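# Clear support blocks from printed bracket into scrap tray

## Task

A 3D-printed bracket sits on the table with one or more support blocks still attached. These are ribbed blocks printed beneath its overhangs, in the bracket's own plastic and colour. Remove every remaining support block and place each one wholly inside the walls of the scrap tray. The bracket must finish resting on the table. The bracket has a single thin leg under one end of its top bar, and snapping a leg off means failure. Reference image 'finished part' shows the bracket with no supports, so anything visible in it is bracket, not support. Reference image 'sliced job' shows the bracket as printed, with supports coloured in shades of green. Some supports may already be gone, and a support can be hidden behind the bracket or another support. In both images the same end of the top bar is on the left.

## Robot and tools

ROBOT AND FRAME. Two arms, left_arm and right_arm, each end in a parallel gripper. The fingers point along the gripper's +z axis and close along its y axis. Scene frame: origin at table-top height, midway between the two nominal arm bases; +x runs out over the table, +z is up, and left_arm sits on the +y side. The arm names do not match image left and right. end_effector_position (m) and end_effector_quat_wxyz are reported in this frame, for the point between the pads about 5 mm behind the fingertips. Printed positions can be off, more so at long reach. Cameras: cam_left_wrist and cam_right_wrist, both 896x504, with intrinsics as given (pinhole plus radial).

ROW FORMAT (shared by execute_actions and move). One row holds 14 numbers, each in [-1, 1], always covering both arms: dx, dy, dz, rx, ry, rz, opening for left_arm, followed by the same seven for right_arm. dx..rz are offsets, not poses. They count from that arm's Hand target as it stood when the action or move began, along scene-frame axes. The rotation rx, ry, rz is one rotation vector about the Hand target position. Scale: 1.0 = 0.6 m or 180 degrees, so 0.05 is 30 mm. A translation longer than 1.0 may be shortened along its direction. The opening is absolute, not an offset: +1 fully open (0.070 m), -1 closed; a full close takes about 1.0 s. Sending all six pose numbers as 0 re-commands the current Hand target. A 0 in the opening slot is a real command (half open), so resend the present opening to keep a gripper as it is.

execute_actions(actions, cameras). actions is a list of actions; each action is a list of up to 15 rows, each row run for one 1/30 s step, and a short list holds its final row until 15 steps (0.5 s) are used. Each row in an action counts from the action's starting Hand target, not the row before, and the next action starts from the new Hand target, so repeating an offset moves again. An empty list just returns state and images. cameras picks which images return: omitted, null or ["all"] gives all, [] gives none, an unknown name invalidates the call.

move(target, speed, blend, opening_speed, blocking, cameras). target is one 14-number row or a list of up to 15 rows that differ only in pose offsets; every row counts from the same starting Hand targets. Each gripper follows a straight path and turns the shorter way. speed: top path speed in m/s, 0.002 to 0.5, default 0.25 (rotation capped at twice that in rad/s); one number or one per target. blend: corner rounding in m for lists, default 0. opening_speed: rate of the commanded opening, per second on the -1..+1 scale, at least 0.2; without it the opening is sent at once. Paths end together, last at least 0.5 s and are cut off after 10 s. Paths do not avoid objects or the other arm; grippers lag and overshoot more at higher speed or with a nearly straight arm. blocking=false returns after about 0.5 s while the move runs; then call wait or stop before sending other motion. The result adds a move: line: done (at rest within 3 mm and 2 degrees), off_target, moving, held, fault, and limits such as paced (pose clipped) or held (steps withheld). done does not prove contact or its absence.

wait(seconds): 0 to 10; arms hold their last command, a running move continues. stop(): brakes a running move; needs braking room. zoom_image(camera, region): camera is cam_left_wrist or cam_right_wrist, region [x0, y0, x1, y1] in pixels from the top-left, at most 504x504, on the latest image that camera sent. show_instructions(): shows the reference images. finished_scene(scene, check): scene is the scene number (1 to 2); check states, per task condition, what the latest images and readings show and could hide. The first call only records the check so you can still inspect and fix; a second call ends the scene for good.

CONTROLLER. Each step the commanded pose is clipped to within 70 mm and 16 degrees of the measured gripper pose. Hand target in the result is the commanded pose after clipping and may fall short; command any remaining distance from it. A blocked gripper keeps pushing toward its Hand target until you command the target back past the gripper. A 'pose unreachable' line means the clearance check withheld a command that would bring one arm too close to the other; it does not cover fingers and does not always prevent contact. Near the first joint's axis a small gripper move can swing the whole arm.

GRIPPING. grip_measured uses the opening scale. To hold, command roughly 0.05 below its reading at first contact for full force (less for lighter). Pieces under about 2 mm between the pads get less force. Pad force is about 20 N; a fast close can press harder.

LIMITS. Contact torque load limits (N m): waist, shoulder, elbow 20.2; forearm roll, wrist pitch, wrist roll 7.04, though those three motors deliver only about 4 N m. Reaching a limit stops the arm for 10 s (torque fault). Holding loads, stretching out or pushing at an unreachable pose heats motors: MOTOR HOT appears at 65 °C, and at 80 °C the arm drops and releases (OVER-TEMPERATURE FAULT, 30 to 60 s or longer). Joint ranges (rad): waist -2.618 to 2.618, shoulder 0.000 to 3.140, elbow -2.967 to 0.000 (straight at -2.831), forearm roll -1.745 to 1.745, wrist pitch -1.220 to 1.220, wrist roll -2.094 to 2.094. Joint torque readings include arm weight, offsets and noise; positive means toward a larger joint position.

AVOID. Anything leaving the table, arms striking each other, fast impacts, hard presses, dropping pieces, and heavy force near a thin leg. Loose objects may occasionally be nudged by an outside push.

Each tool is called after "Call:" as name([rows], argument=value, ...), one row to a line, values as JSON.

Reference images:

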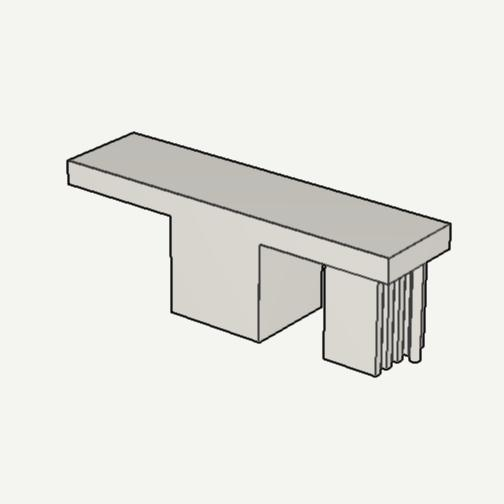

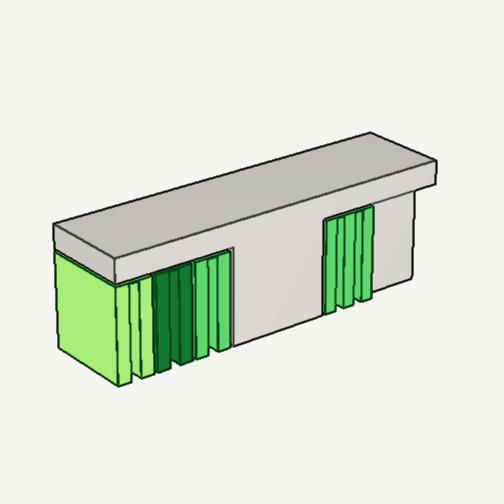

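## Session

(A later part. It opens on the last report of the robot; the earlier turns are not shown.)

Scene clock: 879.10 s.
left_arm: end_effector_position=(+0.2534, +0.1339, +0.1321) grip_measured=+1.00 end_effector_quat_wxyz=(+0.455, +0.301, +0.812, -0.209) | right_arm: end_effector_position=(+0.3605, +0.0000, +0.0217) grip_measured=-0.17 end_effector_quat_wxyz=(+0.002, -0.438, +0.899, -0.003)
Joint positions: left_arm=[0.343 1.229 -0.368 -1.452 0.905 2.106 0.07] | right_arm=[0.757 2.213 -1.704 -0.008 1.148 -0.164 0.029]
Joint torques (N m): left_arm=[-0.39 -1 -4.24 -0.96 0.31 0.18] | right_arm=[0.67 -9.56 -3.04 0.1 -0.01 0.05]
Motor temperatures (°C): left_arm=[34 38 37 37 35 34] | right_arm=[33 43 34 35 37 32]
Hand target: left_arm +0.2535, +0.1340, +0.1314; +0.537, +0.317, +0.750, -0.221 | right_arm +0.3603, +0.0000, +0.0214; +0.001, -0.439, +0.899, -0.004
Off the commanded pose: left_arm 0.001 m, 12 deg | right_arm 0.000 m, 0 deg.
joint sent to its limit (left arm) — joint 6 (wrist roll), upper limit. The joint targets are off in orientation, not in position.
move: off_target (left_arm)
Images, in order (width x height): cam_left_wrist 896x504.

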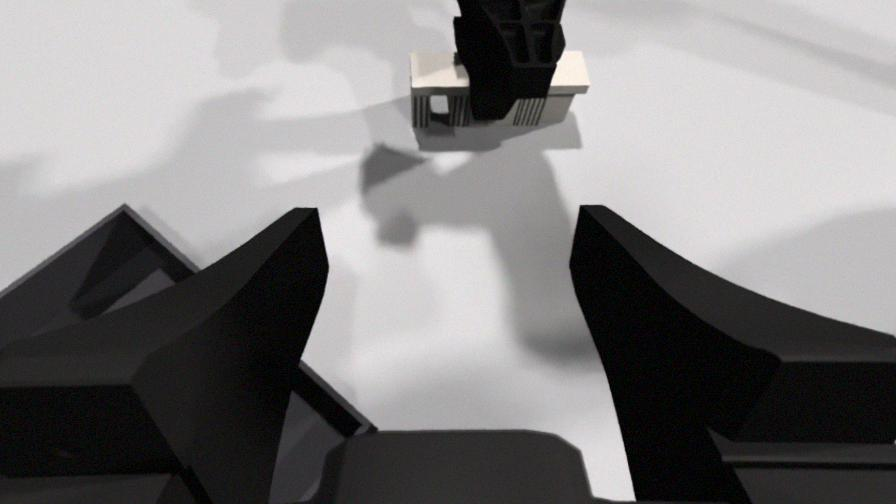

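Call:
move(target=[0.0462, -0.1893, -0.119, -0.3338, 0.3319, 0.2214, -1, 0, 0, 0, 0, 0, 0, -0.28], speed=0.15)

Scene clock: 941.40 s.
left_arm: end_effector_position=(+0.2839, +0.0214, +0.0606) grip_measured=-1.00 end_effector_quat_wxyz=(+0.106, -0.369, +0.851, -0.360) | right_arm: end_effector_position=(+0.3605, +0.0000, +0.0217) grip_measured=-0.17 end_effector_quat_wxyz=(+0.002, -0.438, +0.899, -0.003)
Joint positions: left_arm=[-0.401 1.587 -0.588 -1.733 0.322 0.396 0] | right_arm=[0.757 2.213 -1.704 -0.008 1.148 -0.164 0.029]
Joint torques (N m): left_arm=[-0.39 -5.85 -5.32 -0.39 0.15 0.1] | right_arm=[0.61 -7.08 -2.05 -0.24 0.27 0.08]
Motor temperatures (°C): left_arm=[34 37 37 37 35 34] | right_arm=[33 39 34 35 37 32]
Hand target: left_arm +0.2840, +0.0212, +0.0607; +0.197, -0.370, +0.790, -0.448 | right_arm +0.3603, +0.0000, +0.0214; +0.001, -0.439, +0.899, -0.004
Off the commanded pose: left_arm 0.003 m, 23 deg; orientation clipped | right_arm 0.000 m, 0 deg.
joint sent to its limit (left arm) — joint 4 (forearm roll), lower limit. The joint targets are off in orientation, not in position.
move: off_target (left_arm); limits=paced

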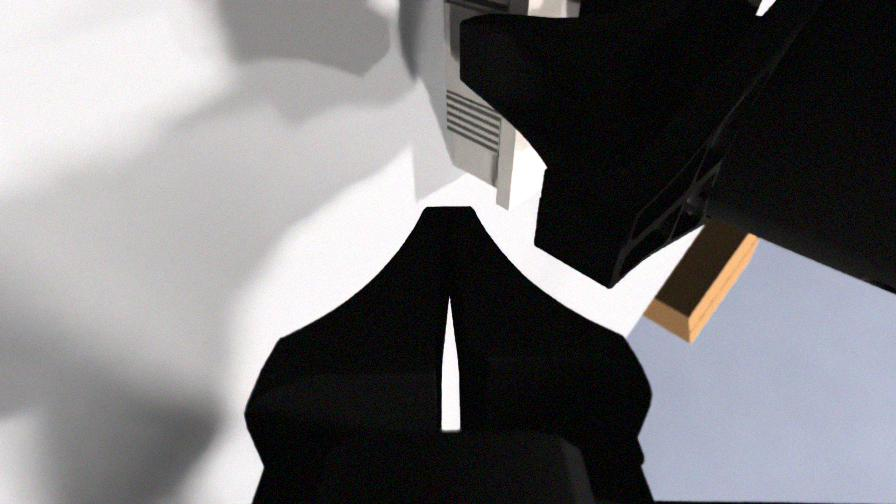

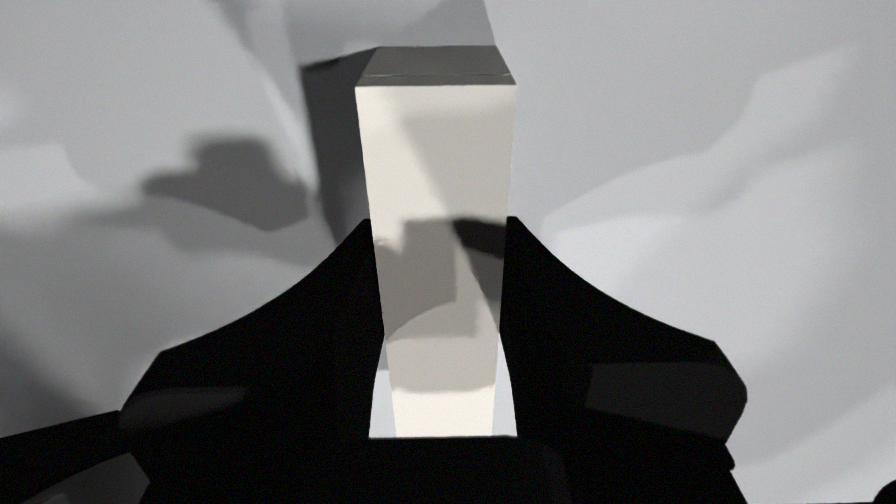

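Call:
move(target=[-0.0233, 0.1647, 0.1655, 0.3588, -0.0732, -0.2626, -1, 0, 0, 0, 0, 0, 0, -0.28], speed=0.2, cameras=["cam_left_wrist"])

Scene clock: 976.90 s.
left_arm: end_effector_position=(+0.2689, +0.1247, +0.1584) grip_measured=-1.00 end_effector_quat_wxyz=(+0.248, +0.165, +0.954, -0.036) | right_arm: end_effector_position=(+0.3605, +0.0000, +0.0217) grip_measured=-0.17 end_effector_quat_wxyz=(+0.002, -0.438, +0.899, -0.003)
Joint positions: left_arm=[-0.352 1.235 -0.86 0.031 0.777 -0.034 0] | right_arm=[0.757 2.213 -1.704 -0.008 1.148 -0.164 0.029]
Joint torques (N m): left_arm=[-0.47 -3.16 -6.14 -0.23 -0.82 0.03] | right_arm=[0.49 -7.04 -1.59 -0.23 0.24 0.07]
Motor temperatures (°C): left_arm=[34 38 38 36 35 34] | right_arm=[33 38 33 35 37 32]
Hand target: left_arm +0.2688, +0.1244, +0.1582; +0.248, +0.164, +0.954, -0.037 | right_arm +0.3603, +0.0000, +0.0214; +0.001, -0.439, +0.899, -0.004
Off the commanded pose: left_arm 0.005 m, 1 deg | right_arm 0.000 m, 0 deg.
move: off_target (left_arm)
Images, in order (width x height): cam_left_wrist 896x504.

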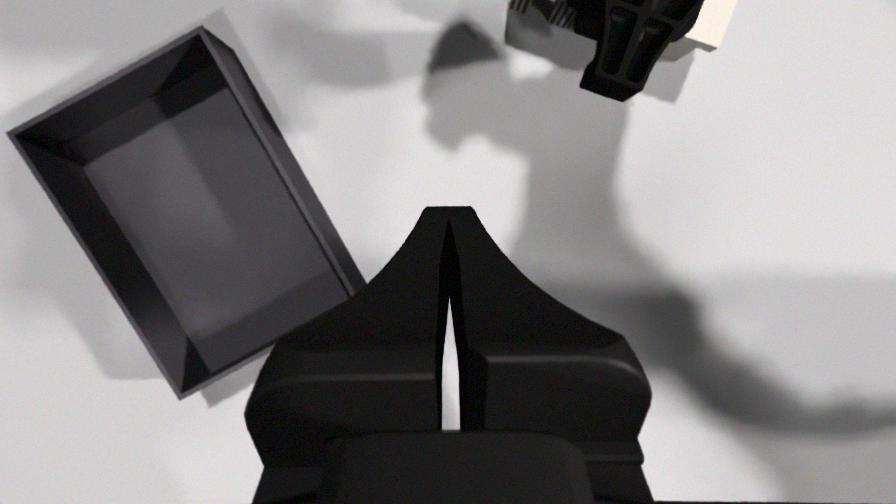

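Call:
move(target=[0.0053, -0.1157, -0.1303, -0.0993, -0.1745, -0.1013, -1, 0, 0, 0, 0, 0, 0, -0.28], speed=0.15, cameras=["cam_left_wrist"])

Scene clock: 993.13 s.
left_arm: end_effector_position=(+0.2727, +0.0501, +0.0804) grip_measured=-1.00 end_effector_quat_wxyz=(+0.510, +0.276, +0.796, -0.175) | right_arm: end_effector_position=(+0.3605, +0.0000, +0.0217) grip_measured=-0.17 end_effector_quat_wxyz=(+0.002, -0.438, +0.899, -0.003)
Joint positions: left_arm=[-0.376 1.569 -0.22 0.344 -0.844 -0.111 0] | right_arm=[0.757 2.213 -1.704 -0.008 1.148 -0.164 0.029]
Joint torques (N m): left_arm=[-0.16 -3.79 -3.32 -0.33 -1.08 0.03] | right_arm=[0.45 -6.99 -1.2 -0.21 0.22 0.05]
Motor temperatures (°C): left_arm=[34 38 38 36 35 34] | right_arm=[33 38 33 35 37 32]
Hand target: left_arm +0.2725, +0.0502, +0.0804; +0.510, +0.275, +0.796, -0.175 | right_arm +0.3603, +0.0000, +0.0214; +0.001, -0.439, +0.899, -0.004
Off the commanded pose: left_arm 0.005 m, 0 deg | right_arm 0.000 m, 0 deg.
move: off_target (left_arm)
Images, in order (width x height): cam_left_wrist 896x504.

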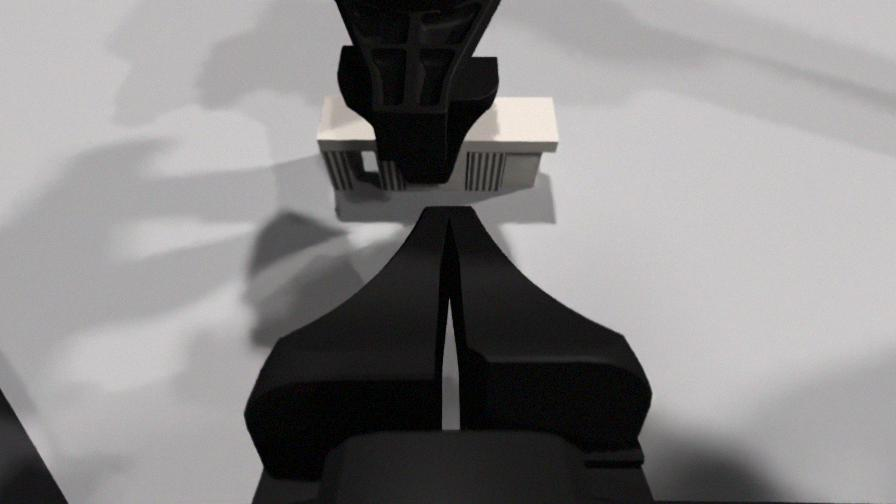

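Call:
zoom_image(camera="cam_left_wrist", region=[300, 0, 580, 230])

Scaled by 1.800 from the camera's 896x504 image, which has a finer 1280x720 frame.

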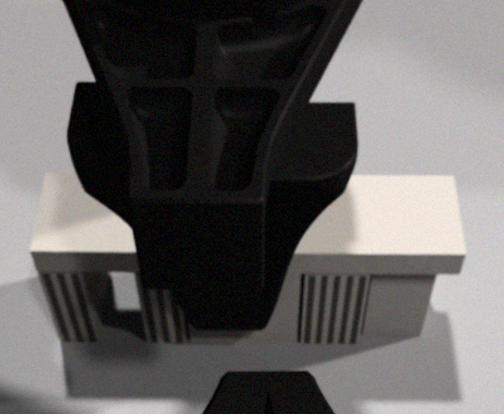

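Call:
move(target=[-0.0375, 0.1663, 0.1993, 0.0924, 0.1053, -0.0377, 0.3, 0, 0, 0, 0, 0, 0, -0.28], speed=0.25, cameras=[])

Scene clock: 1321.93 s.
left_arm: end_effector_position=(+0.2505, +0.1543, +0.1974) grip_measured=+0.30 end_effector_quat_wxyz=(+0.532, +0.291, +0.782, -0.143) | right_arm: end_effector_position=(+0.3605, +0.0000, +0.0217) grip_measured=-0.17 end_effector_quat_wxyz=(+0.002, -0.438, +0.899, -0.003)
Joint positions: left_arm=[0.468 0.974 -0.417 1.758 -0.97 -1.168 0.045] | right_arm=[0.757 2.213 -1.704 -0.008 1.148 -0.164 0.029]
Joint torques (N m): left_arm=[1.11 0.35 -6.24 -0.86 -0.54 0.18] | right_arm=[0.31 -7.05 -1.16 -0.19 0.18 0.04]
Motor temperatures (°C): left_arm=[33 37 37 35 37 33] | right_arm=[33 38 32 34 36 32]
Hand target: left_arm +0.2504, +0.1546, +0.1979; +0.412, +0.329, +0.839, -0.135 | right_arm +0.3603, +0.0000, +0.0214; +0.001, -0.439, +0.899, -0.004
Off the commanded pose: left_arm 0.005 m, 28 deg; orientation clipped | right_arm 0.000 m, 0 deg.
joint sent to its limit (left arm) — joint 4 (forearm roll), upper limit. The joint targets are off in position and orientation.
move: off_target (left_arm); limits=paced
No camera images: "cameras" was empty.

Call:
move(target=[-0.0323, 0.4157, -0.0232, 0.1334, -0.064, 0.3652, 0.3, 0, 0, 0, 0, 0, 0, -0.28], speed=0.25, cameras=[])

Scene clock: 1354.67 s.
left_arm: end_effector_position=(+0.2294, +0.4034, +0.1811) grip_measured=+0.30 end_effector_quat_wxyz=(+0.415, -0.087, +0.852, +0.306) | right_arm: end_effector_position=(+0.3605, +0.0000, +0.0217) grip_measured=-0.17 end_effector_quat_wxyz=(+0.002, -0.438, +0.899, -0.003)
Joint positions: left_arm=[0.461 0.972 -0.418 1.429 0.252 -1.026 0.045] | right_arm=[0.757 2.213 -1.704 -0.008 1.148 -0.164 0.029]
Joint torques (N m): left_arm=[1.1 -0.15 -6.62 0.3 -0.28 0.01] | right_arm=[0.09 -7.04 -1.19 -0.17 0.11 0]
Motor temperatures (°C): left_arm=[33 36 37 35 36 33] | right_arm=[33 38 32 34 36 32]
Hand target: left_arm +0.2294, +0.4037, +0.1813; +0.415, -0.087, +0.852, +0.306 | right_arm +0.3603, +0.0000, +0.0214; +0.001, -0.439, +0.899, -0.004
Off the commanded pose: left_arm 0.003 m, 1 deg | right_arm 0.000 m, 0 deg.
move: done
No camera images: "cameras" was empty.

Call:
execute_actions(actions=[])

Scene clock: 1382.33 s.
left_arm: end_effector_position=(+0.2293, +0.4036, +0.1811) grip_measured=+0.30 end_effector_quat_wxyz=(+0.415, -0.087, +0.852, +0.306) | right_arm: end_effector_position=(+0.3605, +0.0000, +0.0217) grip_measured=-0.17 end_effector_quat_wxyz=(+0.002, -0.438, +0.899, -0.003)
Joint positions: left_arm=[0.462 0.972 -0.418 1.429 0.252 -1.026 0.045] | right_arm=[0.757 2.213 -1.704 -0.008 1.148 -0.164 0.029]
Joint torques (N m): left_arm=[1.12 -0.14 -6.32 0.29 -0.28 0] | right_arm=[0.07 -7.04 -1.18 -0.16 0.1 0]
Motor temperatures (°C): left_arm=[33 36 38 35 35 33] | right_arm=[33 38 32 34 36 32]
Hand target: left_arm +0.2294, +0.4037, +0.1813; +0.415, -0.087, +0.852, +0.306 | right_arm +0.3603, +0.0000, +0.0214; +0.001, -0.439, +0.899, -0.004
Tool commands: left_gripper/opening=+0.3 right_gripper/opening=-0.28
Off the commanded pose: left_arm 0.003 m, 1 deg | right_arm 0.000 m, 0 deg.

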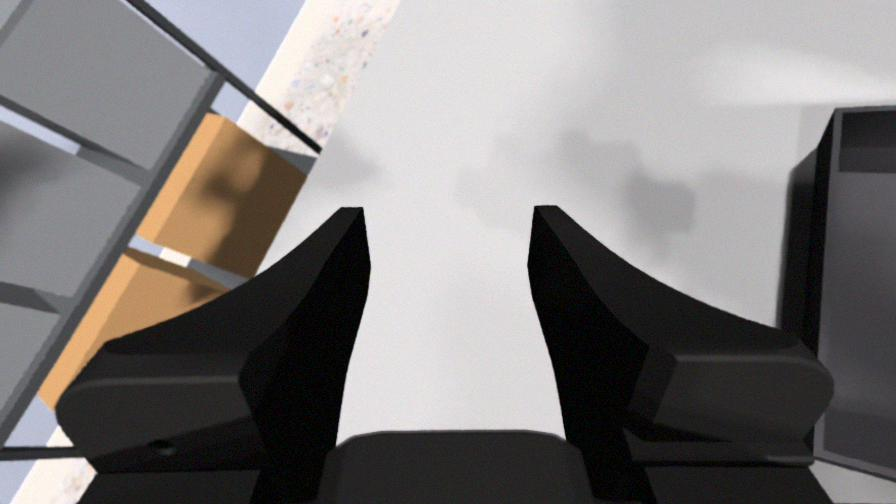

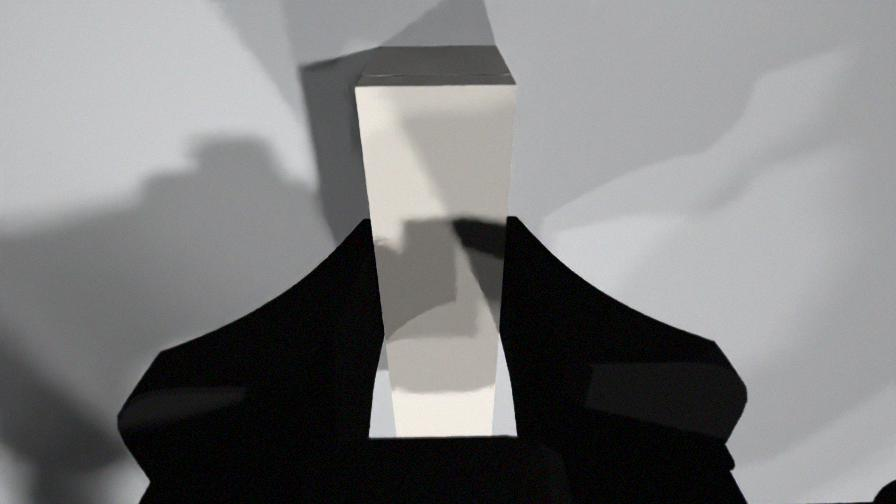

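Call:
move([
  [0,0,0,0,0,0,0.3,-0.0672,-0.05,0.056,0,0,-0.511,-0.28],
  [0,0,0,0,0,0,0.3,-0.1505,-0.1,0.1143,0.0929,0.3031,-0.7143,-0.28],
], speed=0.22, blend=[0.02,0])

Scene clock: 1508.83 s.
left_arm: end_effector_position=(+0.2293, +0.4036, +0.1811) grip_measured=+0.30 end_effector_quat_wxyz=(+0.415, -0.087, +0.852, +0.306) | right_arm: end_effector_position=(+0.2697, -0.0611, +0.0899) grip_measured=-0.17 end_effector_quat_wxyz=(-0.286, +0.623, +0.682, +0.254)
Joint positions: left_arm=[0.462 0.972 -0.418 1.429 0.252 -1.026 0.046] | right_arm=[0.317 1.656 -0.822 1.02 0.95 1.099 0.029]
Joint torques (N m): left_arm=[1.11 -0.63 -6.68 0.01 -0.28 0.16] | right_arm=[-0.21 -6.61 -3.68 0.53 0.44 0.17]
Motor temperatures (°C): left_arm=[33 36 38 35 35 33] | right_arm=[33 38 32 34 36 32]
Hand target: left_arm +0.2294, +0.4037, +0.1813; +0.415, -0.087, +0.852, +0.306 | right_arm +0.2698, -0.0609, +0.0902; -0.286, +0.623, +0.682, +0.254
Off the commanded pose: left_arm 0.000 m, 0 deg | right_arm 0.001 m, 1 deg.
move: done

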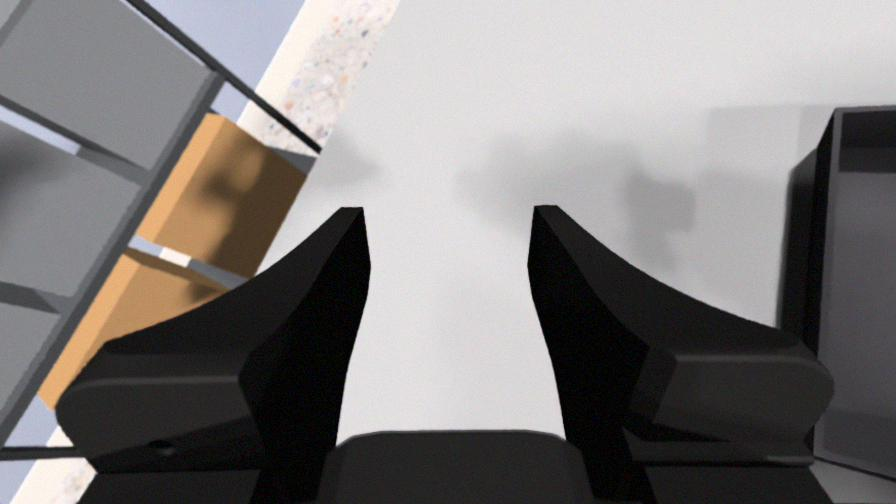

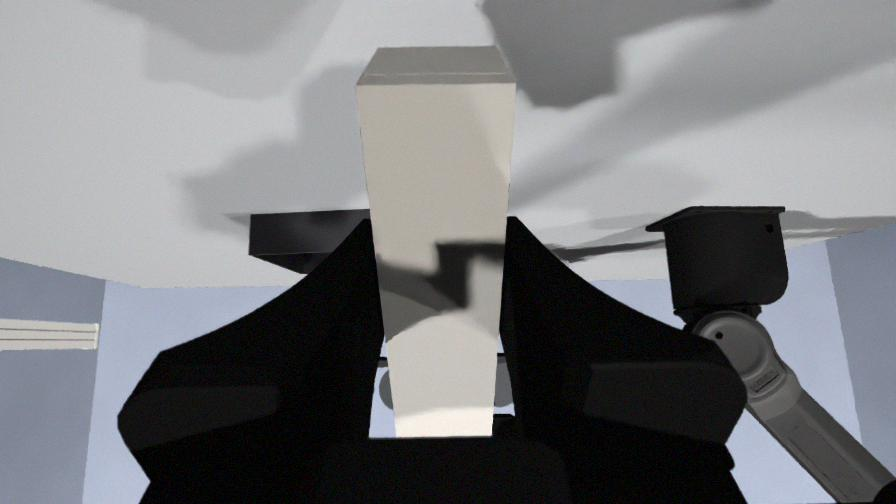

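Call:
move([
  [0.0498,-0.1682,-0.0975,-0.3152,-0.0318,0.2098,0.3,0,0,0,0,0,0,-0.28],
  [0.0493,-0.6310,-0.0195,-0.5940,0.1986,0.3936,0.3,0,0,0,0,0,0,-0.28],
], speed=0.22, blend=[0.02,0])

Scene clock: 1692.77 s.
left_arm: end_effector_position=(+0.2584, +0.0241, +0.1755) grip_measured=+0.30 end_effector_quat_wxyz=(+0.259, +0.672, -0.632, +0.288) | right_arm: end_effector_position=(+0.2699, -0.0610, +0.0901) grip_measured=-0.17 end_effector_quat_wxyz=(-0.285, +0.623, +0.682, +0.254)
Joint positions: left_arm=[-0.159 1.506 -1.023 -0.875 1.122 -1.419 0.045] | right_arm=[0.317 1.656 -0.823 1.02 0.95 1.1 0.029]
Joint torques (N m): left_arm=[0.67 -4.78 -5.21 -0.71 -0.04 0.19] | right_arm=[0.7 -5.27 -3.98 0.56 0.4 0.12]
Motor temperatures (°C): left_arm=[33 35 38 35 35 33] | right_arm=[32 36 33 35 37 32]
Hand target: left_arm +0.2584, +0.0243, +0.1753; +0.258, +0.672, -0.632, +0.288 | right_arm +0.2698, -0.0609, +0.0902; -0.286, +0.623, +0.682, +0.254
Off the commanded pose: left_arm 0.006 m, 2 deg | right_arm 0.000 m, 0 deg.
move: off_target (left_arm)

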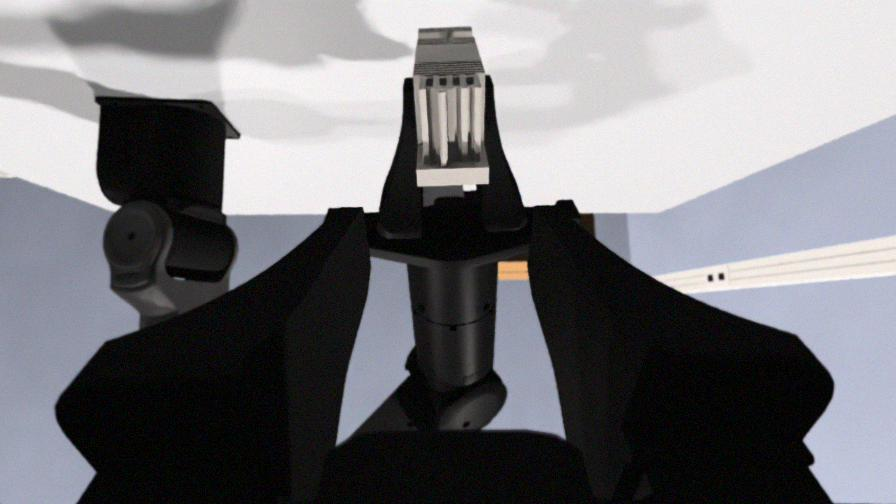

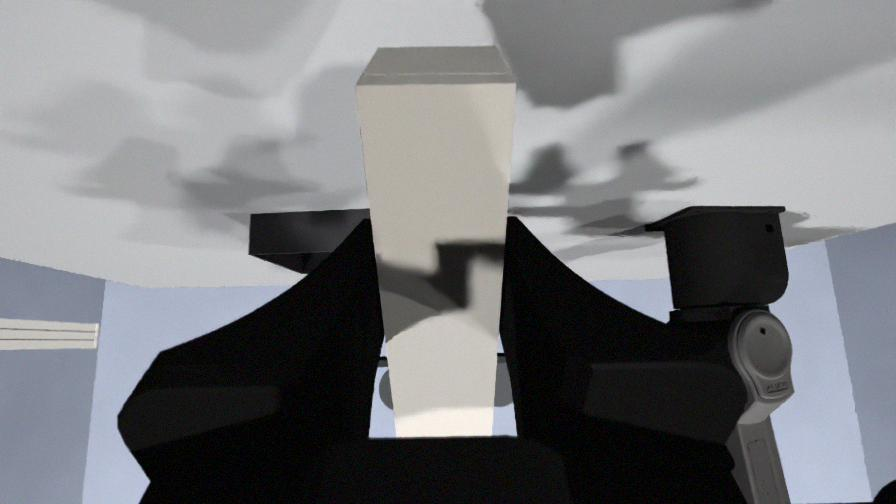

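Call:
zoom_image(camera="cam_left_wrist", region=[360, 0, 560, 220])

Scaled by 2.291 from the camera's 896x504 image, which has a finer 1280x720 frame.

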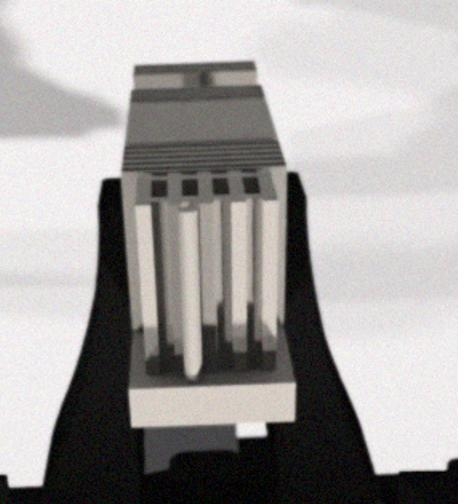

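Call:
zoom_image(camera="cam_left_wrist", region=[400, 20, 500, 100])

Call:
zoom_image(camera="cam_left_wrist", region=[400, 100, 500, 200])

Scaled by 5.040 from the camera's 896x504 image, which has a finer 1280x720 frame.

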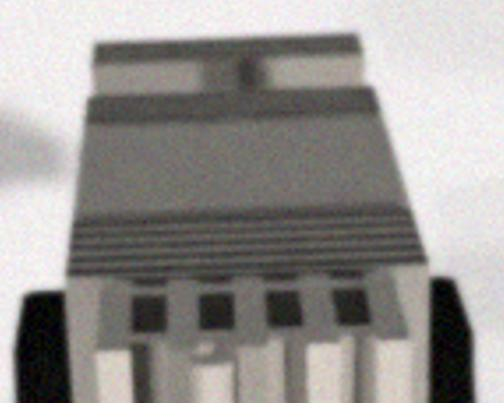

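Scaled by 5.040 from the camera's 896x504 image, which has a finer 1280x720 frame.

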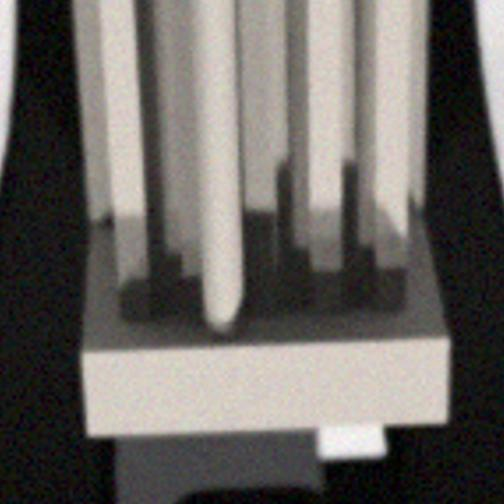

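Call:
move(target=[0.0105,-0.042,-0.075,-0.0012,0.0146,0.0012,0.3,0,0,0,0,0,0,-0.28], speed=0.1)

Scene clock: 1843.30 s.
left_arm: end_effector_position=(+0.2648, -0.0018, +0.1303) grip_measured=+0.30 end_effector_quat_wxyz=(+0.275, +0.678, -0.624, +0.274) | right_arm: end_effector_position=(+0.2699, -0.0610, +0.0901) grip_measured=-0.17 end_effector_quat_wxyz=(-0.285, +0.623, +0.682, +0.254)
Joint positions: left_arm=[-0.239 1.632 -0.972 -0.963 0.99 -1.345 0.045] | right_arm=[0.317 1.656 -0.823 1.02 0.95 1.1 0.029]
Joint torques (N m): left_arm=[0.8 -6.63 -5.51 -0.63 0.12 0.02] | right_arm=[0.67 -5.28 -3.98 0.58 0.4 0.11]
Motor temperatures (°C): left_arm=[33 38 37 36 34 33] | right_arm=[32 36 33 35 37 32]
Hand target: left_arm +0.2649, -0.0015, +0.1309; +0.274, +0.678, -0.624, +0.275 | right_arm +0.2698, -0.0609, +0.0902; -0.286, +0.623, +0.682, +0.254
Off the commanded pose: left_arm 0.001 m, 0 deg | right_arm 0.000 m, 0 deg.
move: done

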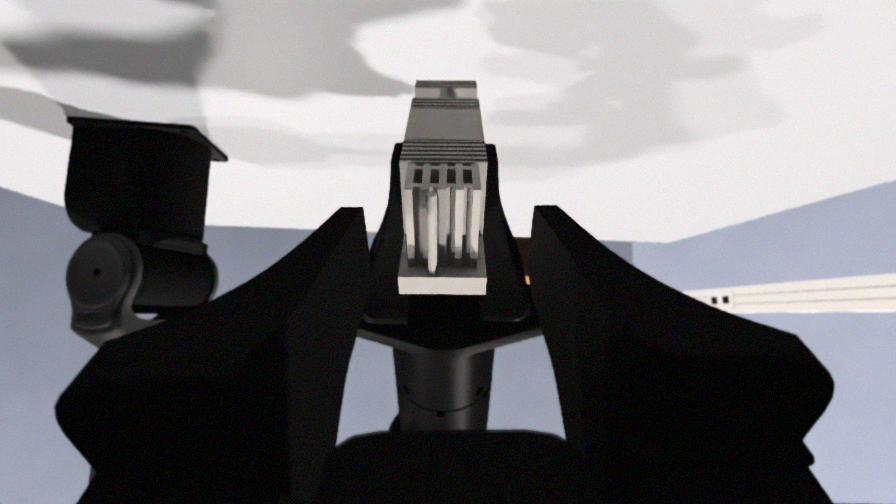

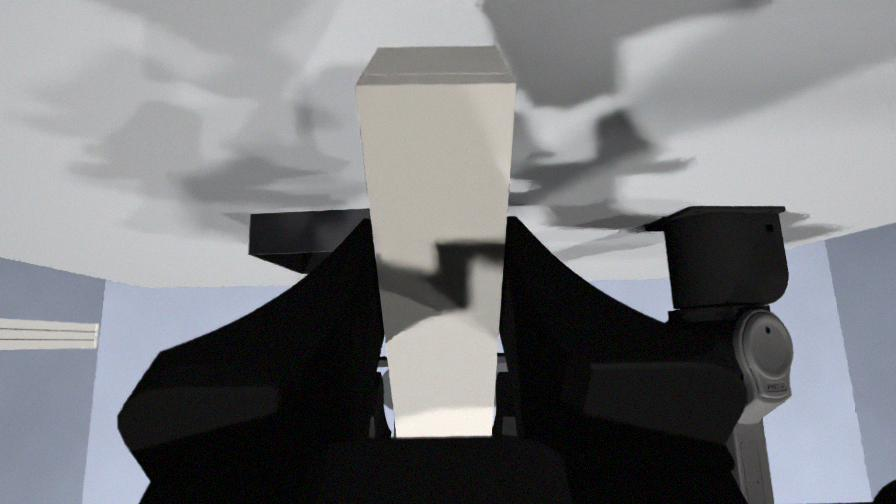

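Call:
zoom_image(camera="cam_left_wrist", region=[390, 70, 500, 190])

Call:
zoom_image(camera="cam_left_wrist", region=[340, 180, 560, 320])

Scaled by 4.200 from the camera's 896x504 image, which has a finer 1280x720 frame.

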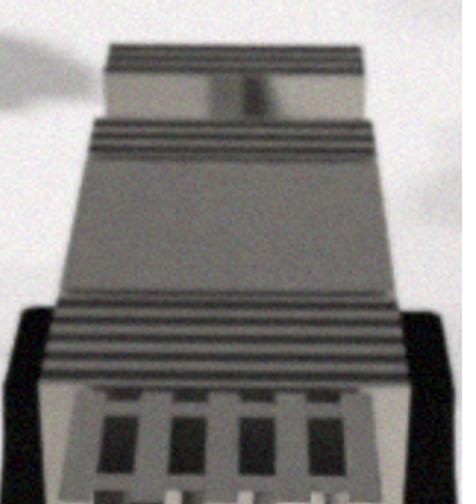

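Scaled by 2.291 from the camera's 896x504 image, which has a finer 1280x720 frame.

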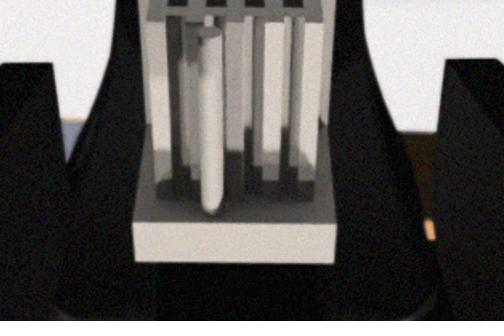

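Call:
move(target=[0.0012,-0.0655,-0.0563,0,0,0,0.3,0,0,0,0,0,0,-0.28], speed=0.08)

Scene clock: 1877.90 s.
left_arm: end_effector_position=(+0.2661, -0.0417, +0.0972) grip_measured=+0.30 end_effector_quat_wxyz=(+0.275, +0.677, -0.625, +0.275) | right_arm: end_effector_position=(+0.2699, -0.0610, +0.0901) grip_measured=-0.17 end_effector_quat_wxyz=(-0.285, +0.623, +0.682, +0.254)
Joint positions: left_arm=[-0.371 1.737 -0.957 -1.079 0.837 -1.282 0.046] | right_arm=[0.317 1.656 -0.823 1.02 0.95 1.1 0.029]
Joint torques (N m): left_arm=[1.11 -7.34 -4.99 -0.55 0.16 0.04] | right_arm=[0.66 -5.26 -3.95 0.6 0.39 0.11]
Motor temperatures (°C): left_arm=[33 38 37 36 35 33] | right_arm=[32 36 33 35 37 32]
Hand target: left_arm +0.2664, -0.0413, +0.0976; +0.274, +0.677, -0.625, +0.276 | right_arm +0.2698, -0.0609, +0.0902; -0.286, +0.623, +0.682, +0.254
Off the commanded pose: left_arm 0.001 m, 0 deg | right_arm 0.000 m, 0 deg.
move: done

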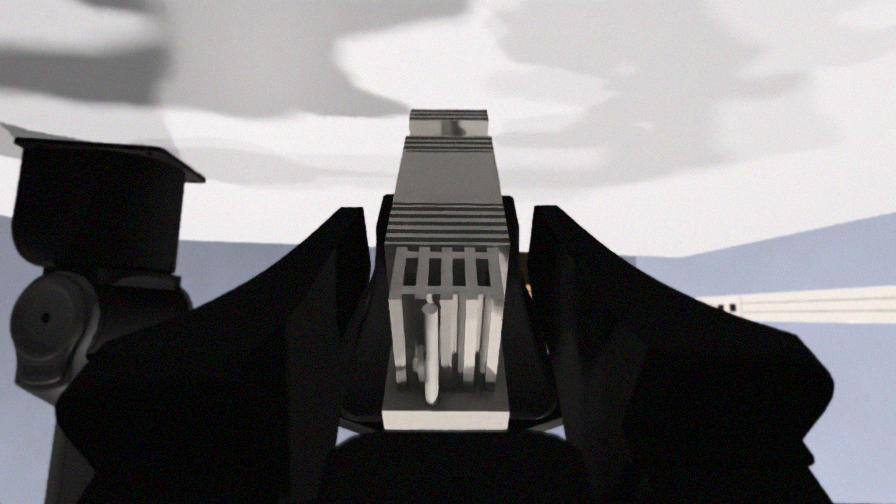

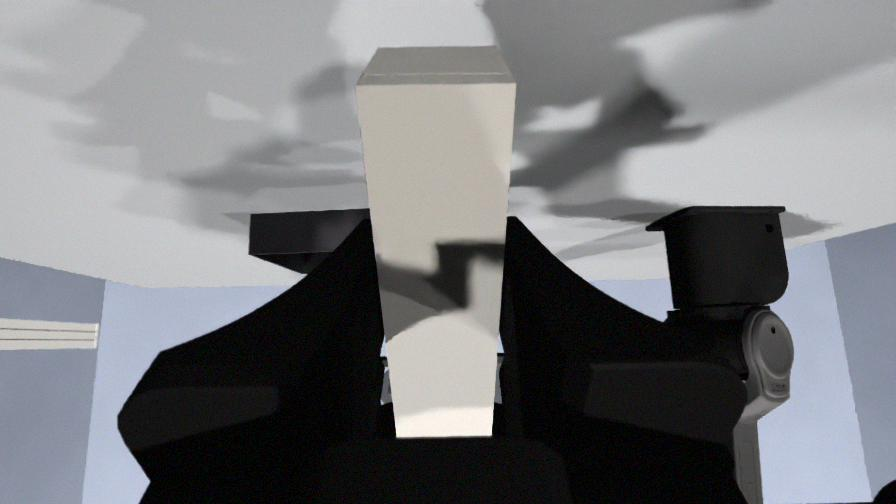

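Call:
zoom_image(camera="cam_left_wrist", region=[330, 90, 570, 300])

Call:
zoom_image(camera="cam_left_wrist", region=[330, 230, 570, 460])

Scaled by 2.100 from the camera's 896x504 image, which has a finer 1280x720 frame.

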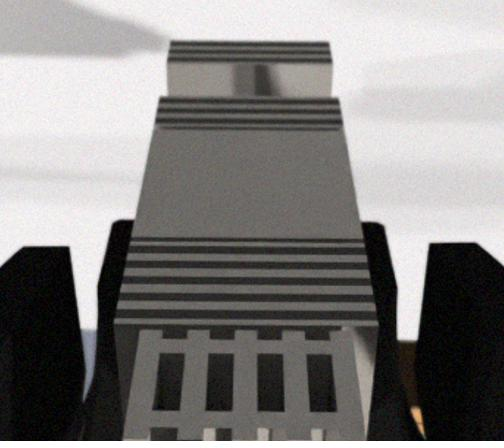

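Scaled by 2.100 from the camera's 896x504 image, which has a finer 1280x720 frame.

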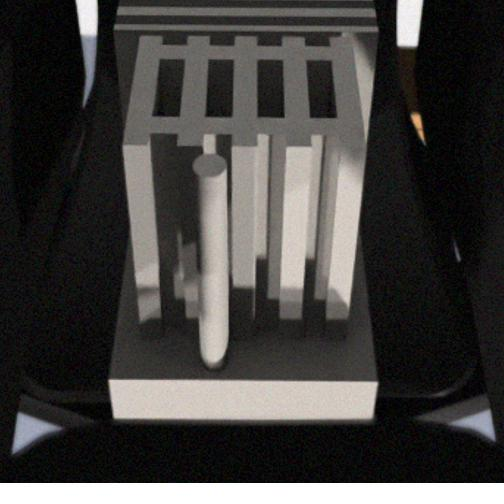

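Call:
move(target=[0,0,0,0,0,0,-0.28,0,0,0,0,0,0,-0.28], opening_speed=0.4)

Scene clock: 1889.80 s.
left_arm: end_effector_position=(+0.2658, -0.0414, +0.0974) grip_measured=-0.19 end_effector_quat_wxyz=(+0.275, +0.677, -0.625, +0.275) | right_arm: end_effector_position=(+0.2702, -0.0610, +0.0903) grip_measured=-0.17 end_effector_quat_wxyz=(-0.285, +0.623, +0.682, +0.255)
Joint positions: left_arm=[-0.37 1.736 -0.957 -1.077 0.839 -1.282 0.028] | right_arm=[0.317 1.656 -0.824 1.02 0.95 1.1 0.029]
Joint torques (N m): left_arm=[0.94 -6.91 -5.59 -0.89 -0.79 0.02] | right_arm=[0.64 -5.54 -2.97 0.56 0.62 0.03]
Motor temperatures (°C): left_arm=[33 38 37 35 35 33] | right_arm=[32 36 33 35 37 32]
Hand target: left_arm +0.2664, -0.0413, +0.0976; +0.274, +0.677, -0.625, +0.276 | right_arm +0.2698, -0.0609, +0.0902; -0.286, +0.623, +0.682, +0.254
Off the commanded pose: left_arm 0.001 m, 0 deg | right_arm 0.000 m, 0 deg.
move: done

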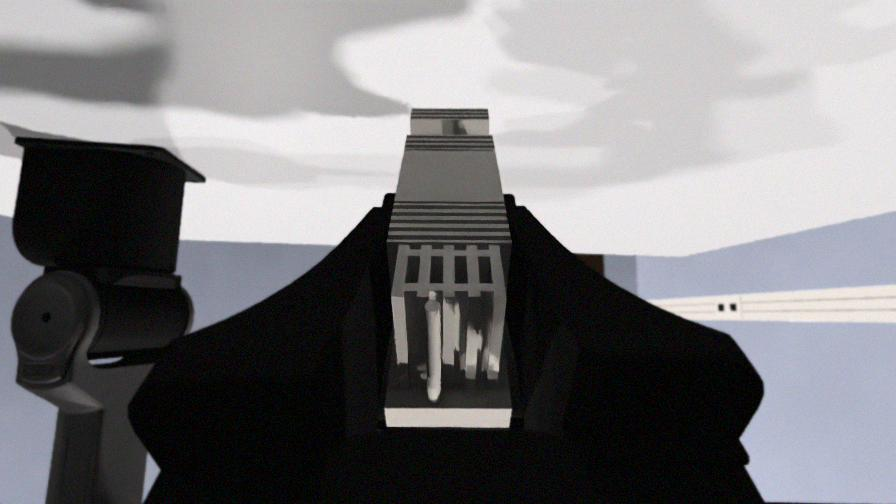

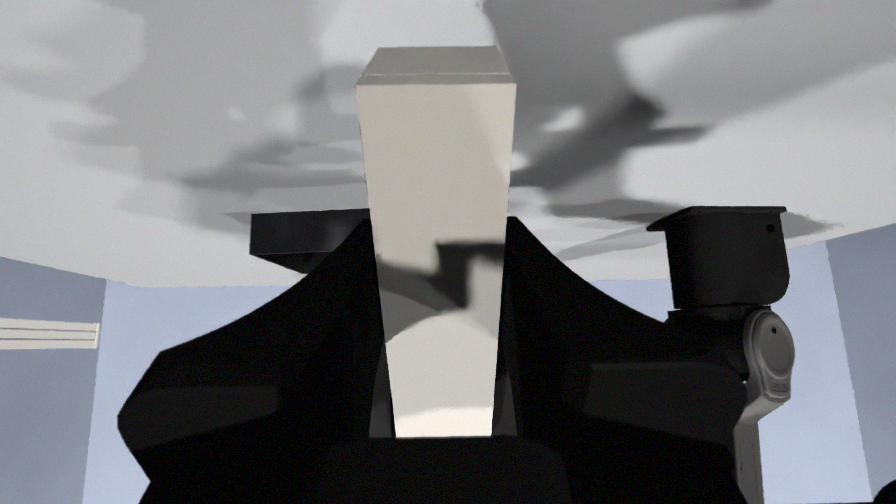

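Call:
move(target=[-0.0012,0.0116,-0.0119,0,0,0,-0.28,0,0,0,0,0,0,-0.28], speed=0.05)

Scene clock: 1894.87 s.
left_arm: end_effector_position=(+0.2655, -0.0335, +0.0890) grip_measured=-0.19 end_effector_quat_wxyz=(+0.274, +0.678, -0.625, +0.274) | right_arm: end_effector_position=(+0.2694, -0.0603, +0.0905) grip_measured=-0.17 end_effector_quat_wxyz=(-0.286, +0.622, +0.683, +0.254)
Joint positions: left_arm=[-0.347 1.743 -0.928 -1.096 0.834 -1.233 0.028] | right_arm=[0.319 1.656 -0.824 1.021 0.952 1.1 0.029]
Joint torques (N m): left_arm=[5.27 -6.06 -6.13 -0.07 -1.79 0.04] | right_arm=[-1.44 -7.34 -1.15 -1.38 1.12 -0.13]
Motor temperatures (°C): left_arm=[33 38 37 36 35 33] | right_arm=[32 36 33 35 38 32]
Hand target: left_arm +0.2654, -0.0345, +0.0906; +0.275, +0.677, -0.625, +0.276 | right_arm +0.2698, -0.0609, +0.0902; -0.286, +0.623, +0.682, +0.254
Off the commanded pose: left_arm 0.002 m, 0 deg | right_arm 0.001 m, 0 deg.
move: done

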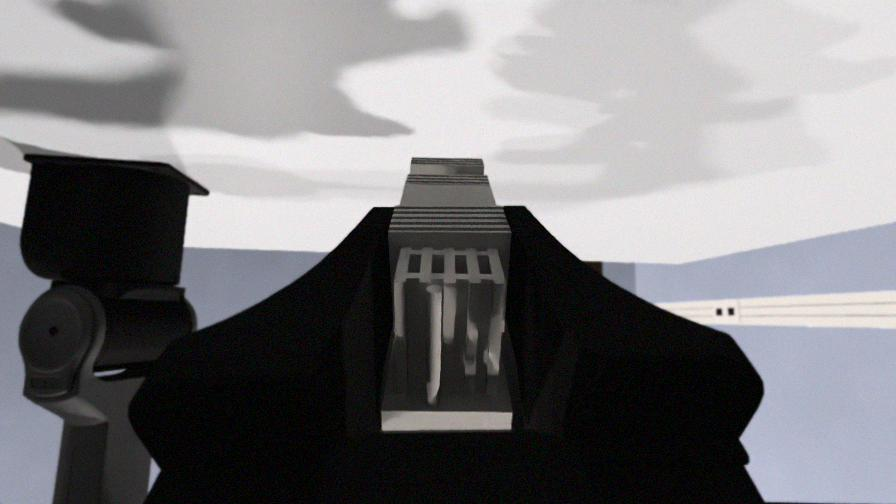

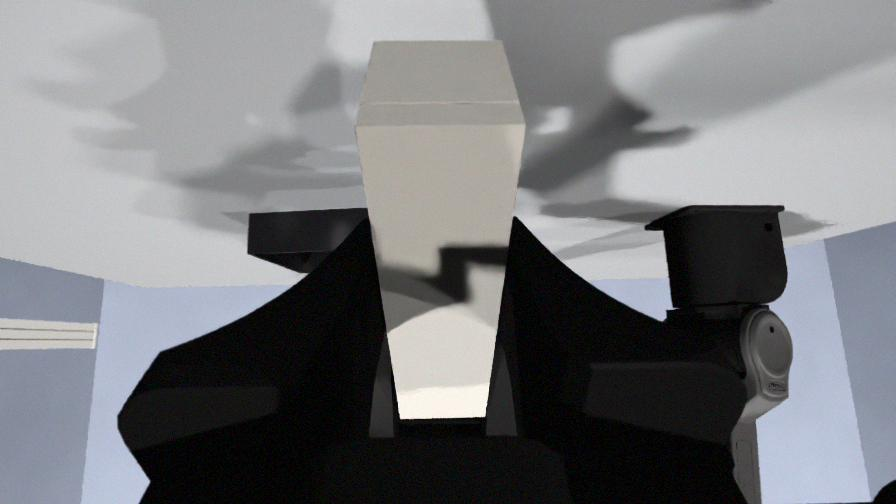

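Call:
move(target=[0,0,0,0.0019,-0.0477,-0.0465,-0.35,0,0,0,0,0,0,-0.35], speed=0.15)

Scene clock: 1940.00 s.
left_arm: end_effector_position=(+0.2659, -0.0344, +0.0907) grip_measured=-0.19 end_effector_quat_wxyz=(-0.244, -0.608, +0.692, -0.303) | right_arm: end_effector_position=(+0.2695, -0.0606, +0.0904) grip_measured=-0.17 end_effector_quat_wxyz=(-0.286, +0.622, +0.683, +0.254)
Joint positions: left_arm=[-0.348 1.741 -0.93 -1.098 0.836 -1.023 0.028] | right_arm=[0.318 1.657 -0.824 1.02 0.952 1.1 0.029]
Joint torques (N m): left_arm=[1.77 -7.77 -5.06 -0.35 0.81 0.17] | right_arm=[-1.67 -4.2 -1.36 -0.89 -0.7 0.05]
Motor temperatures (°C): left_arm=[33 41 37 37 35 33] | right_arm=[32 35 32 37 36 32]
Hand target: left_arm +0.2654, -0.0345, +0.0906; -0.245, -0.608, +0.692, -0.303 | right_arm +0.2698, -0.0609, +0.0902; -0.286, +0.623, +0.682, +0.254
Off the commanded pose: left_arm 0.000 m, 0 deg | right_arm 0.000 m, 0 deg.
move: done

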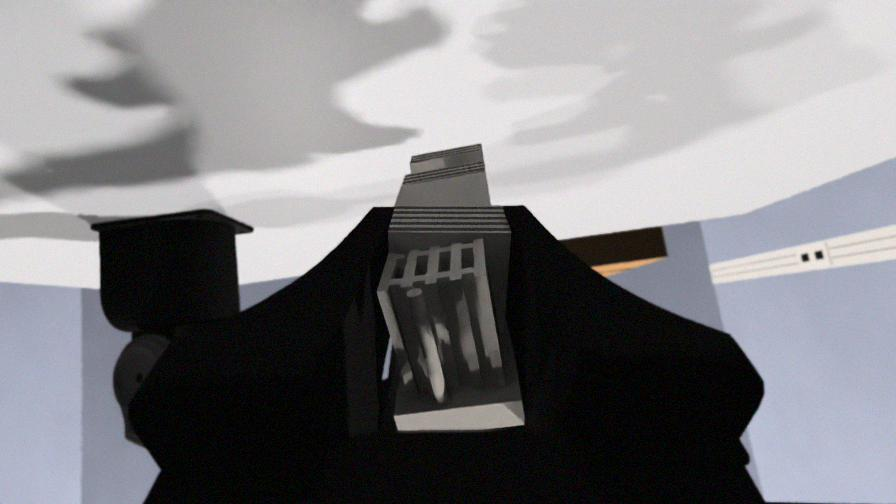

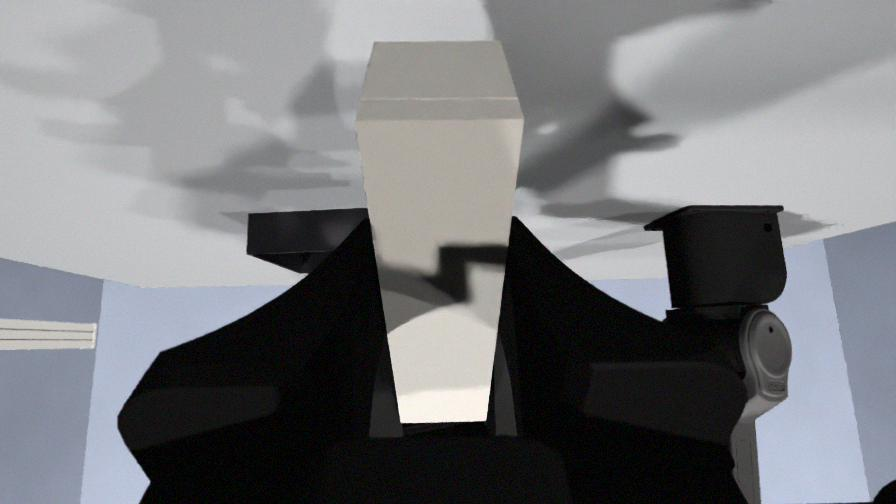

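Call:
zoom_image(camera="cam_left_wrist", region=[360, 130, 560, 330])

Scaled by 2.520 from the camera's 896x504 image, which has a finer 1280x720 frame.

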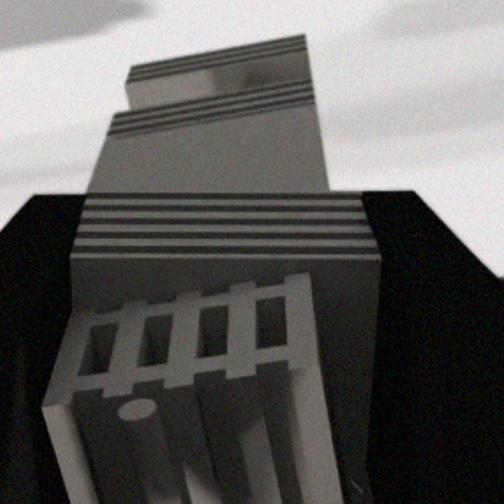

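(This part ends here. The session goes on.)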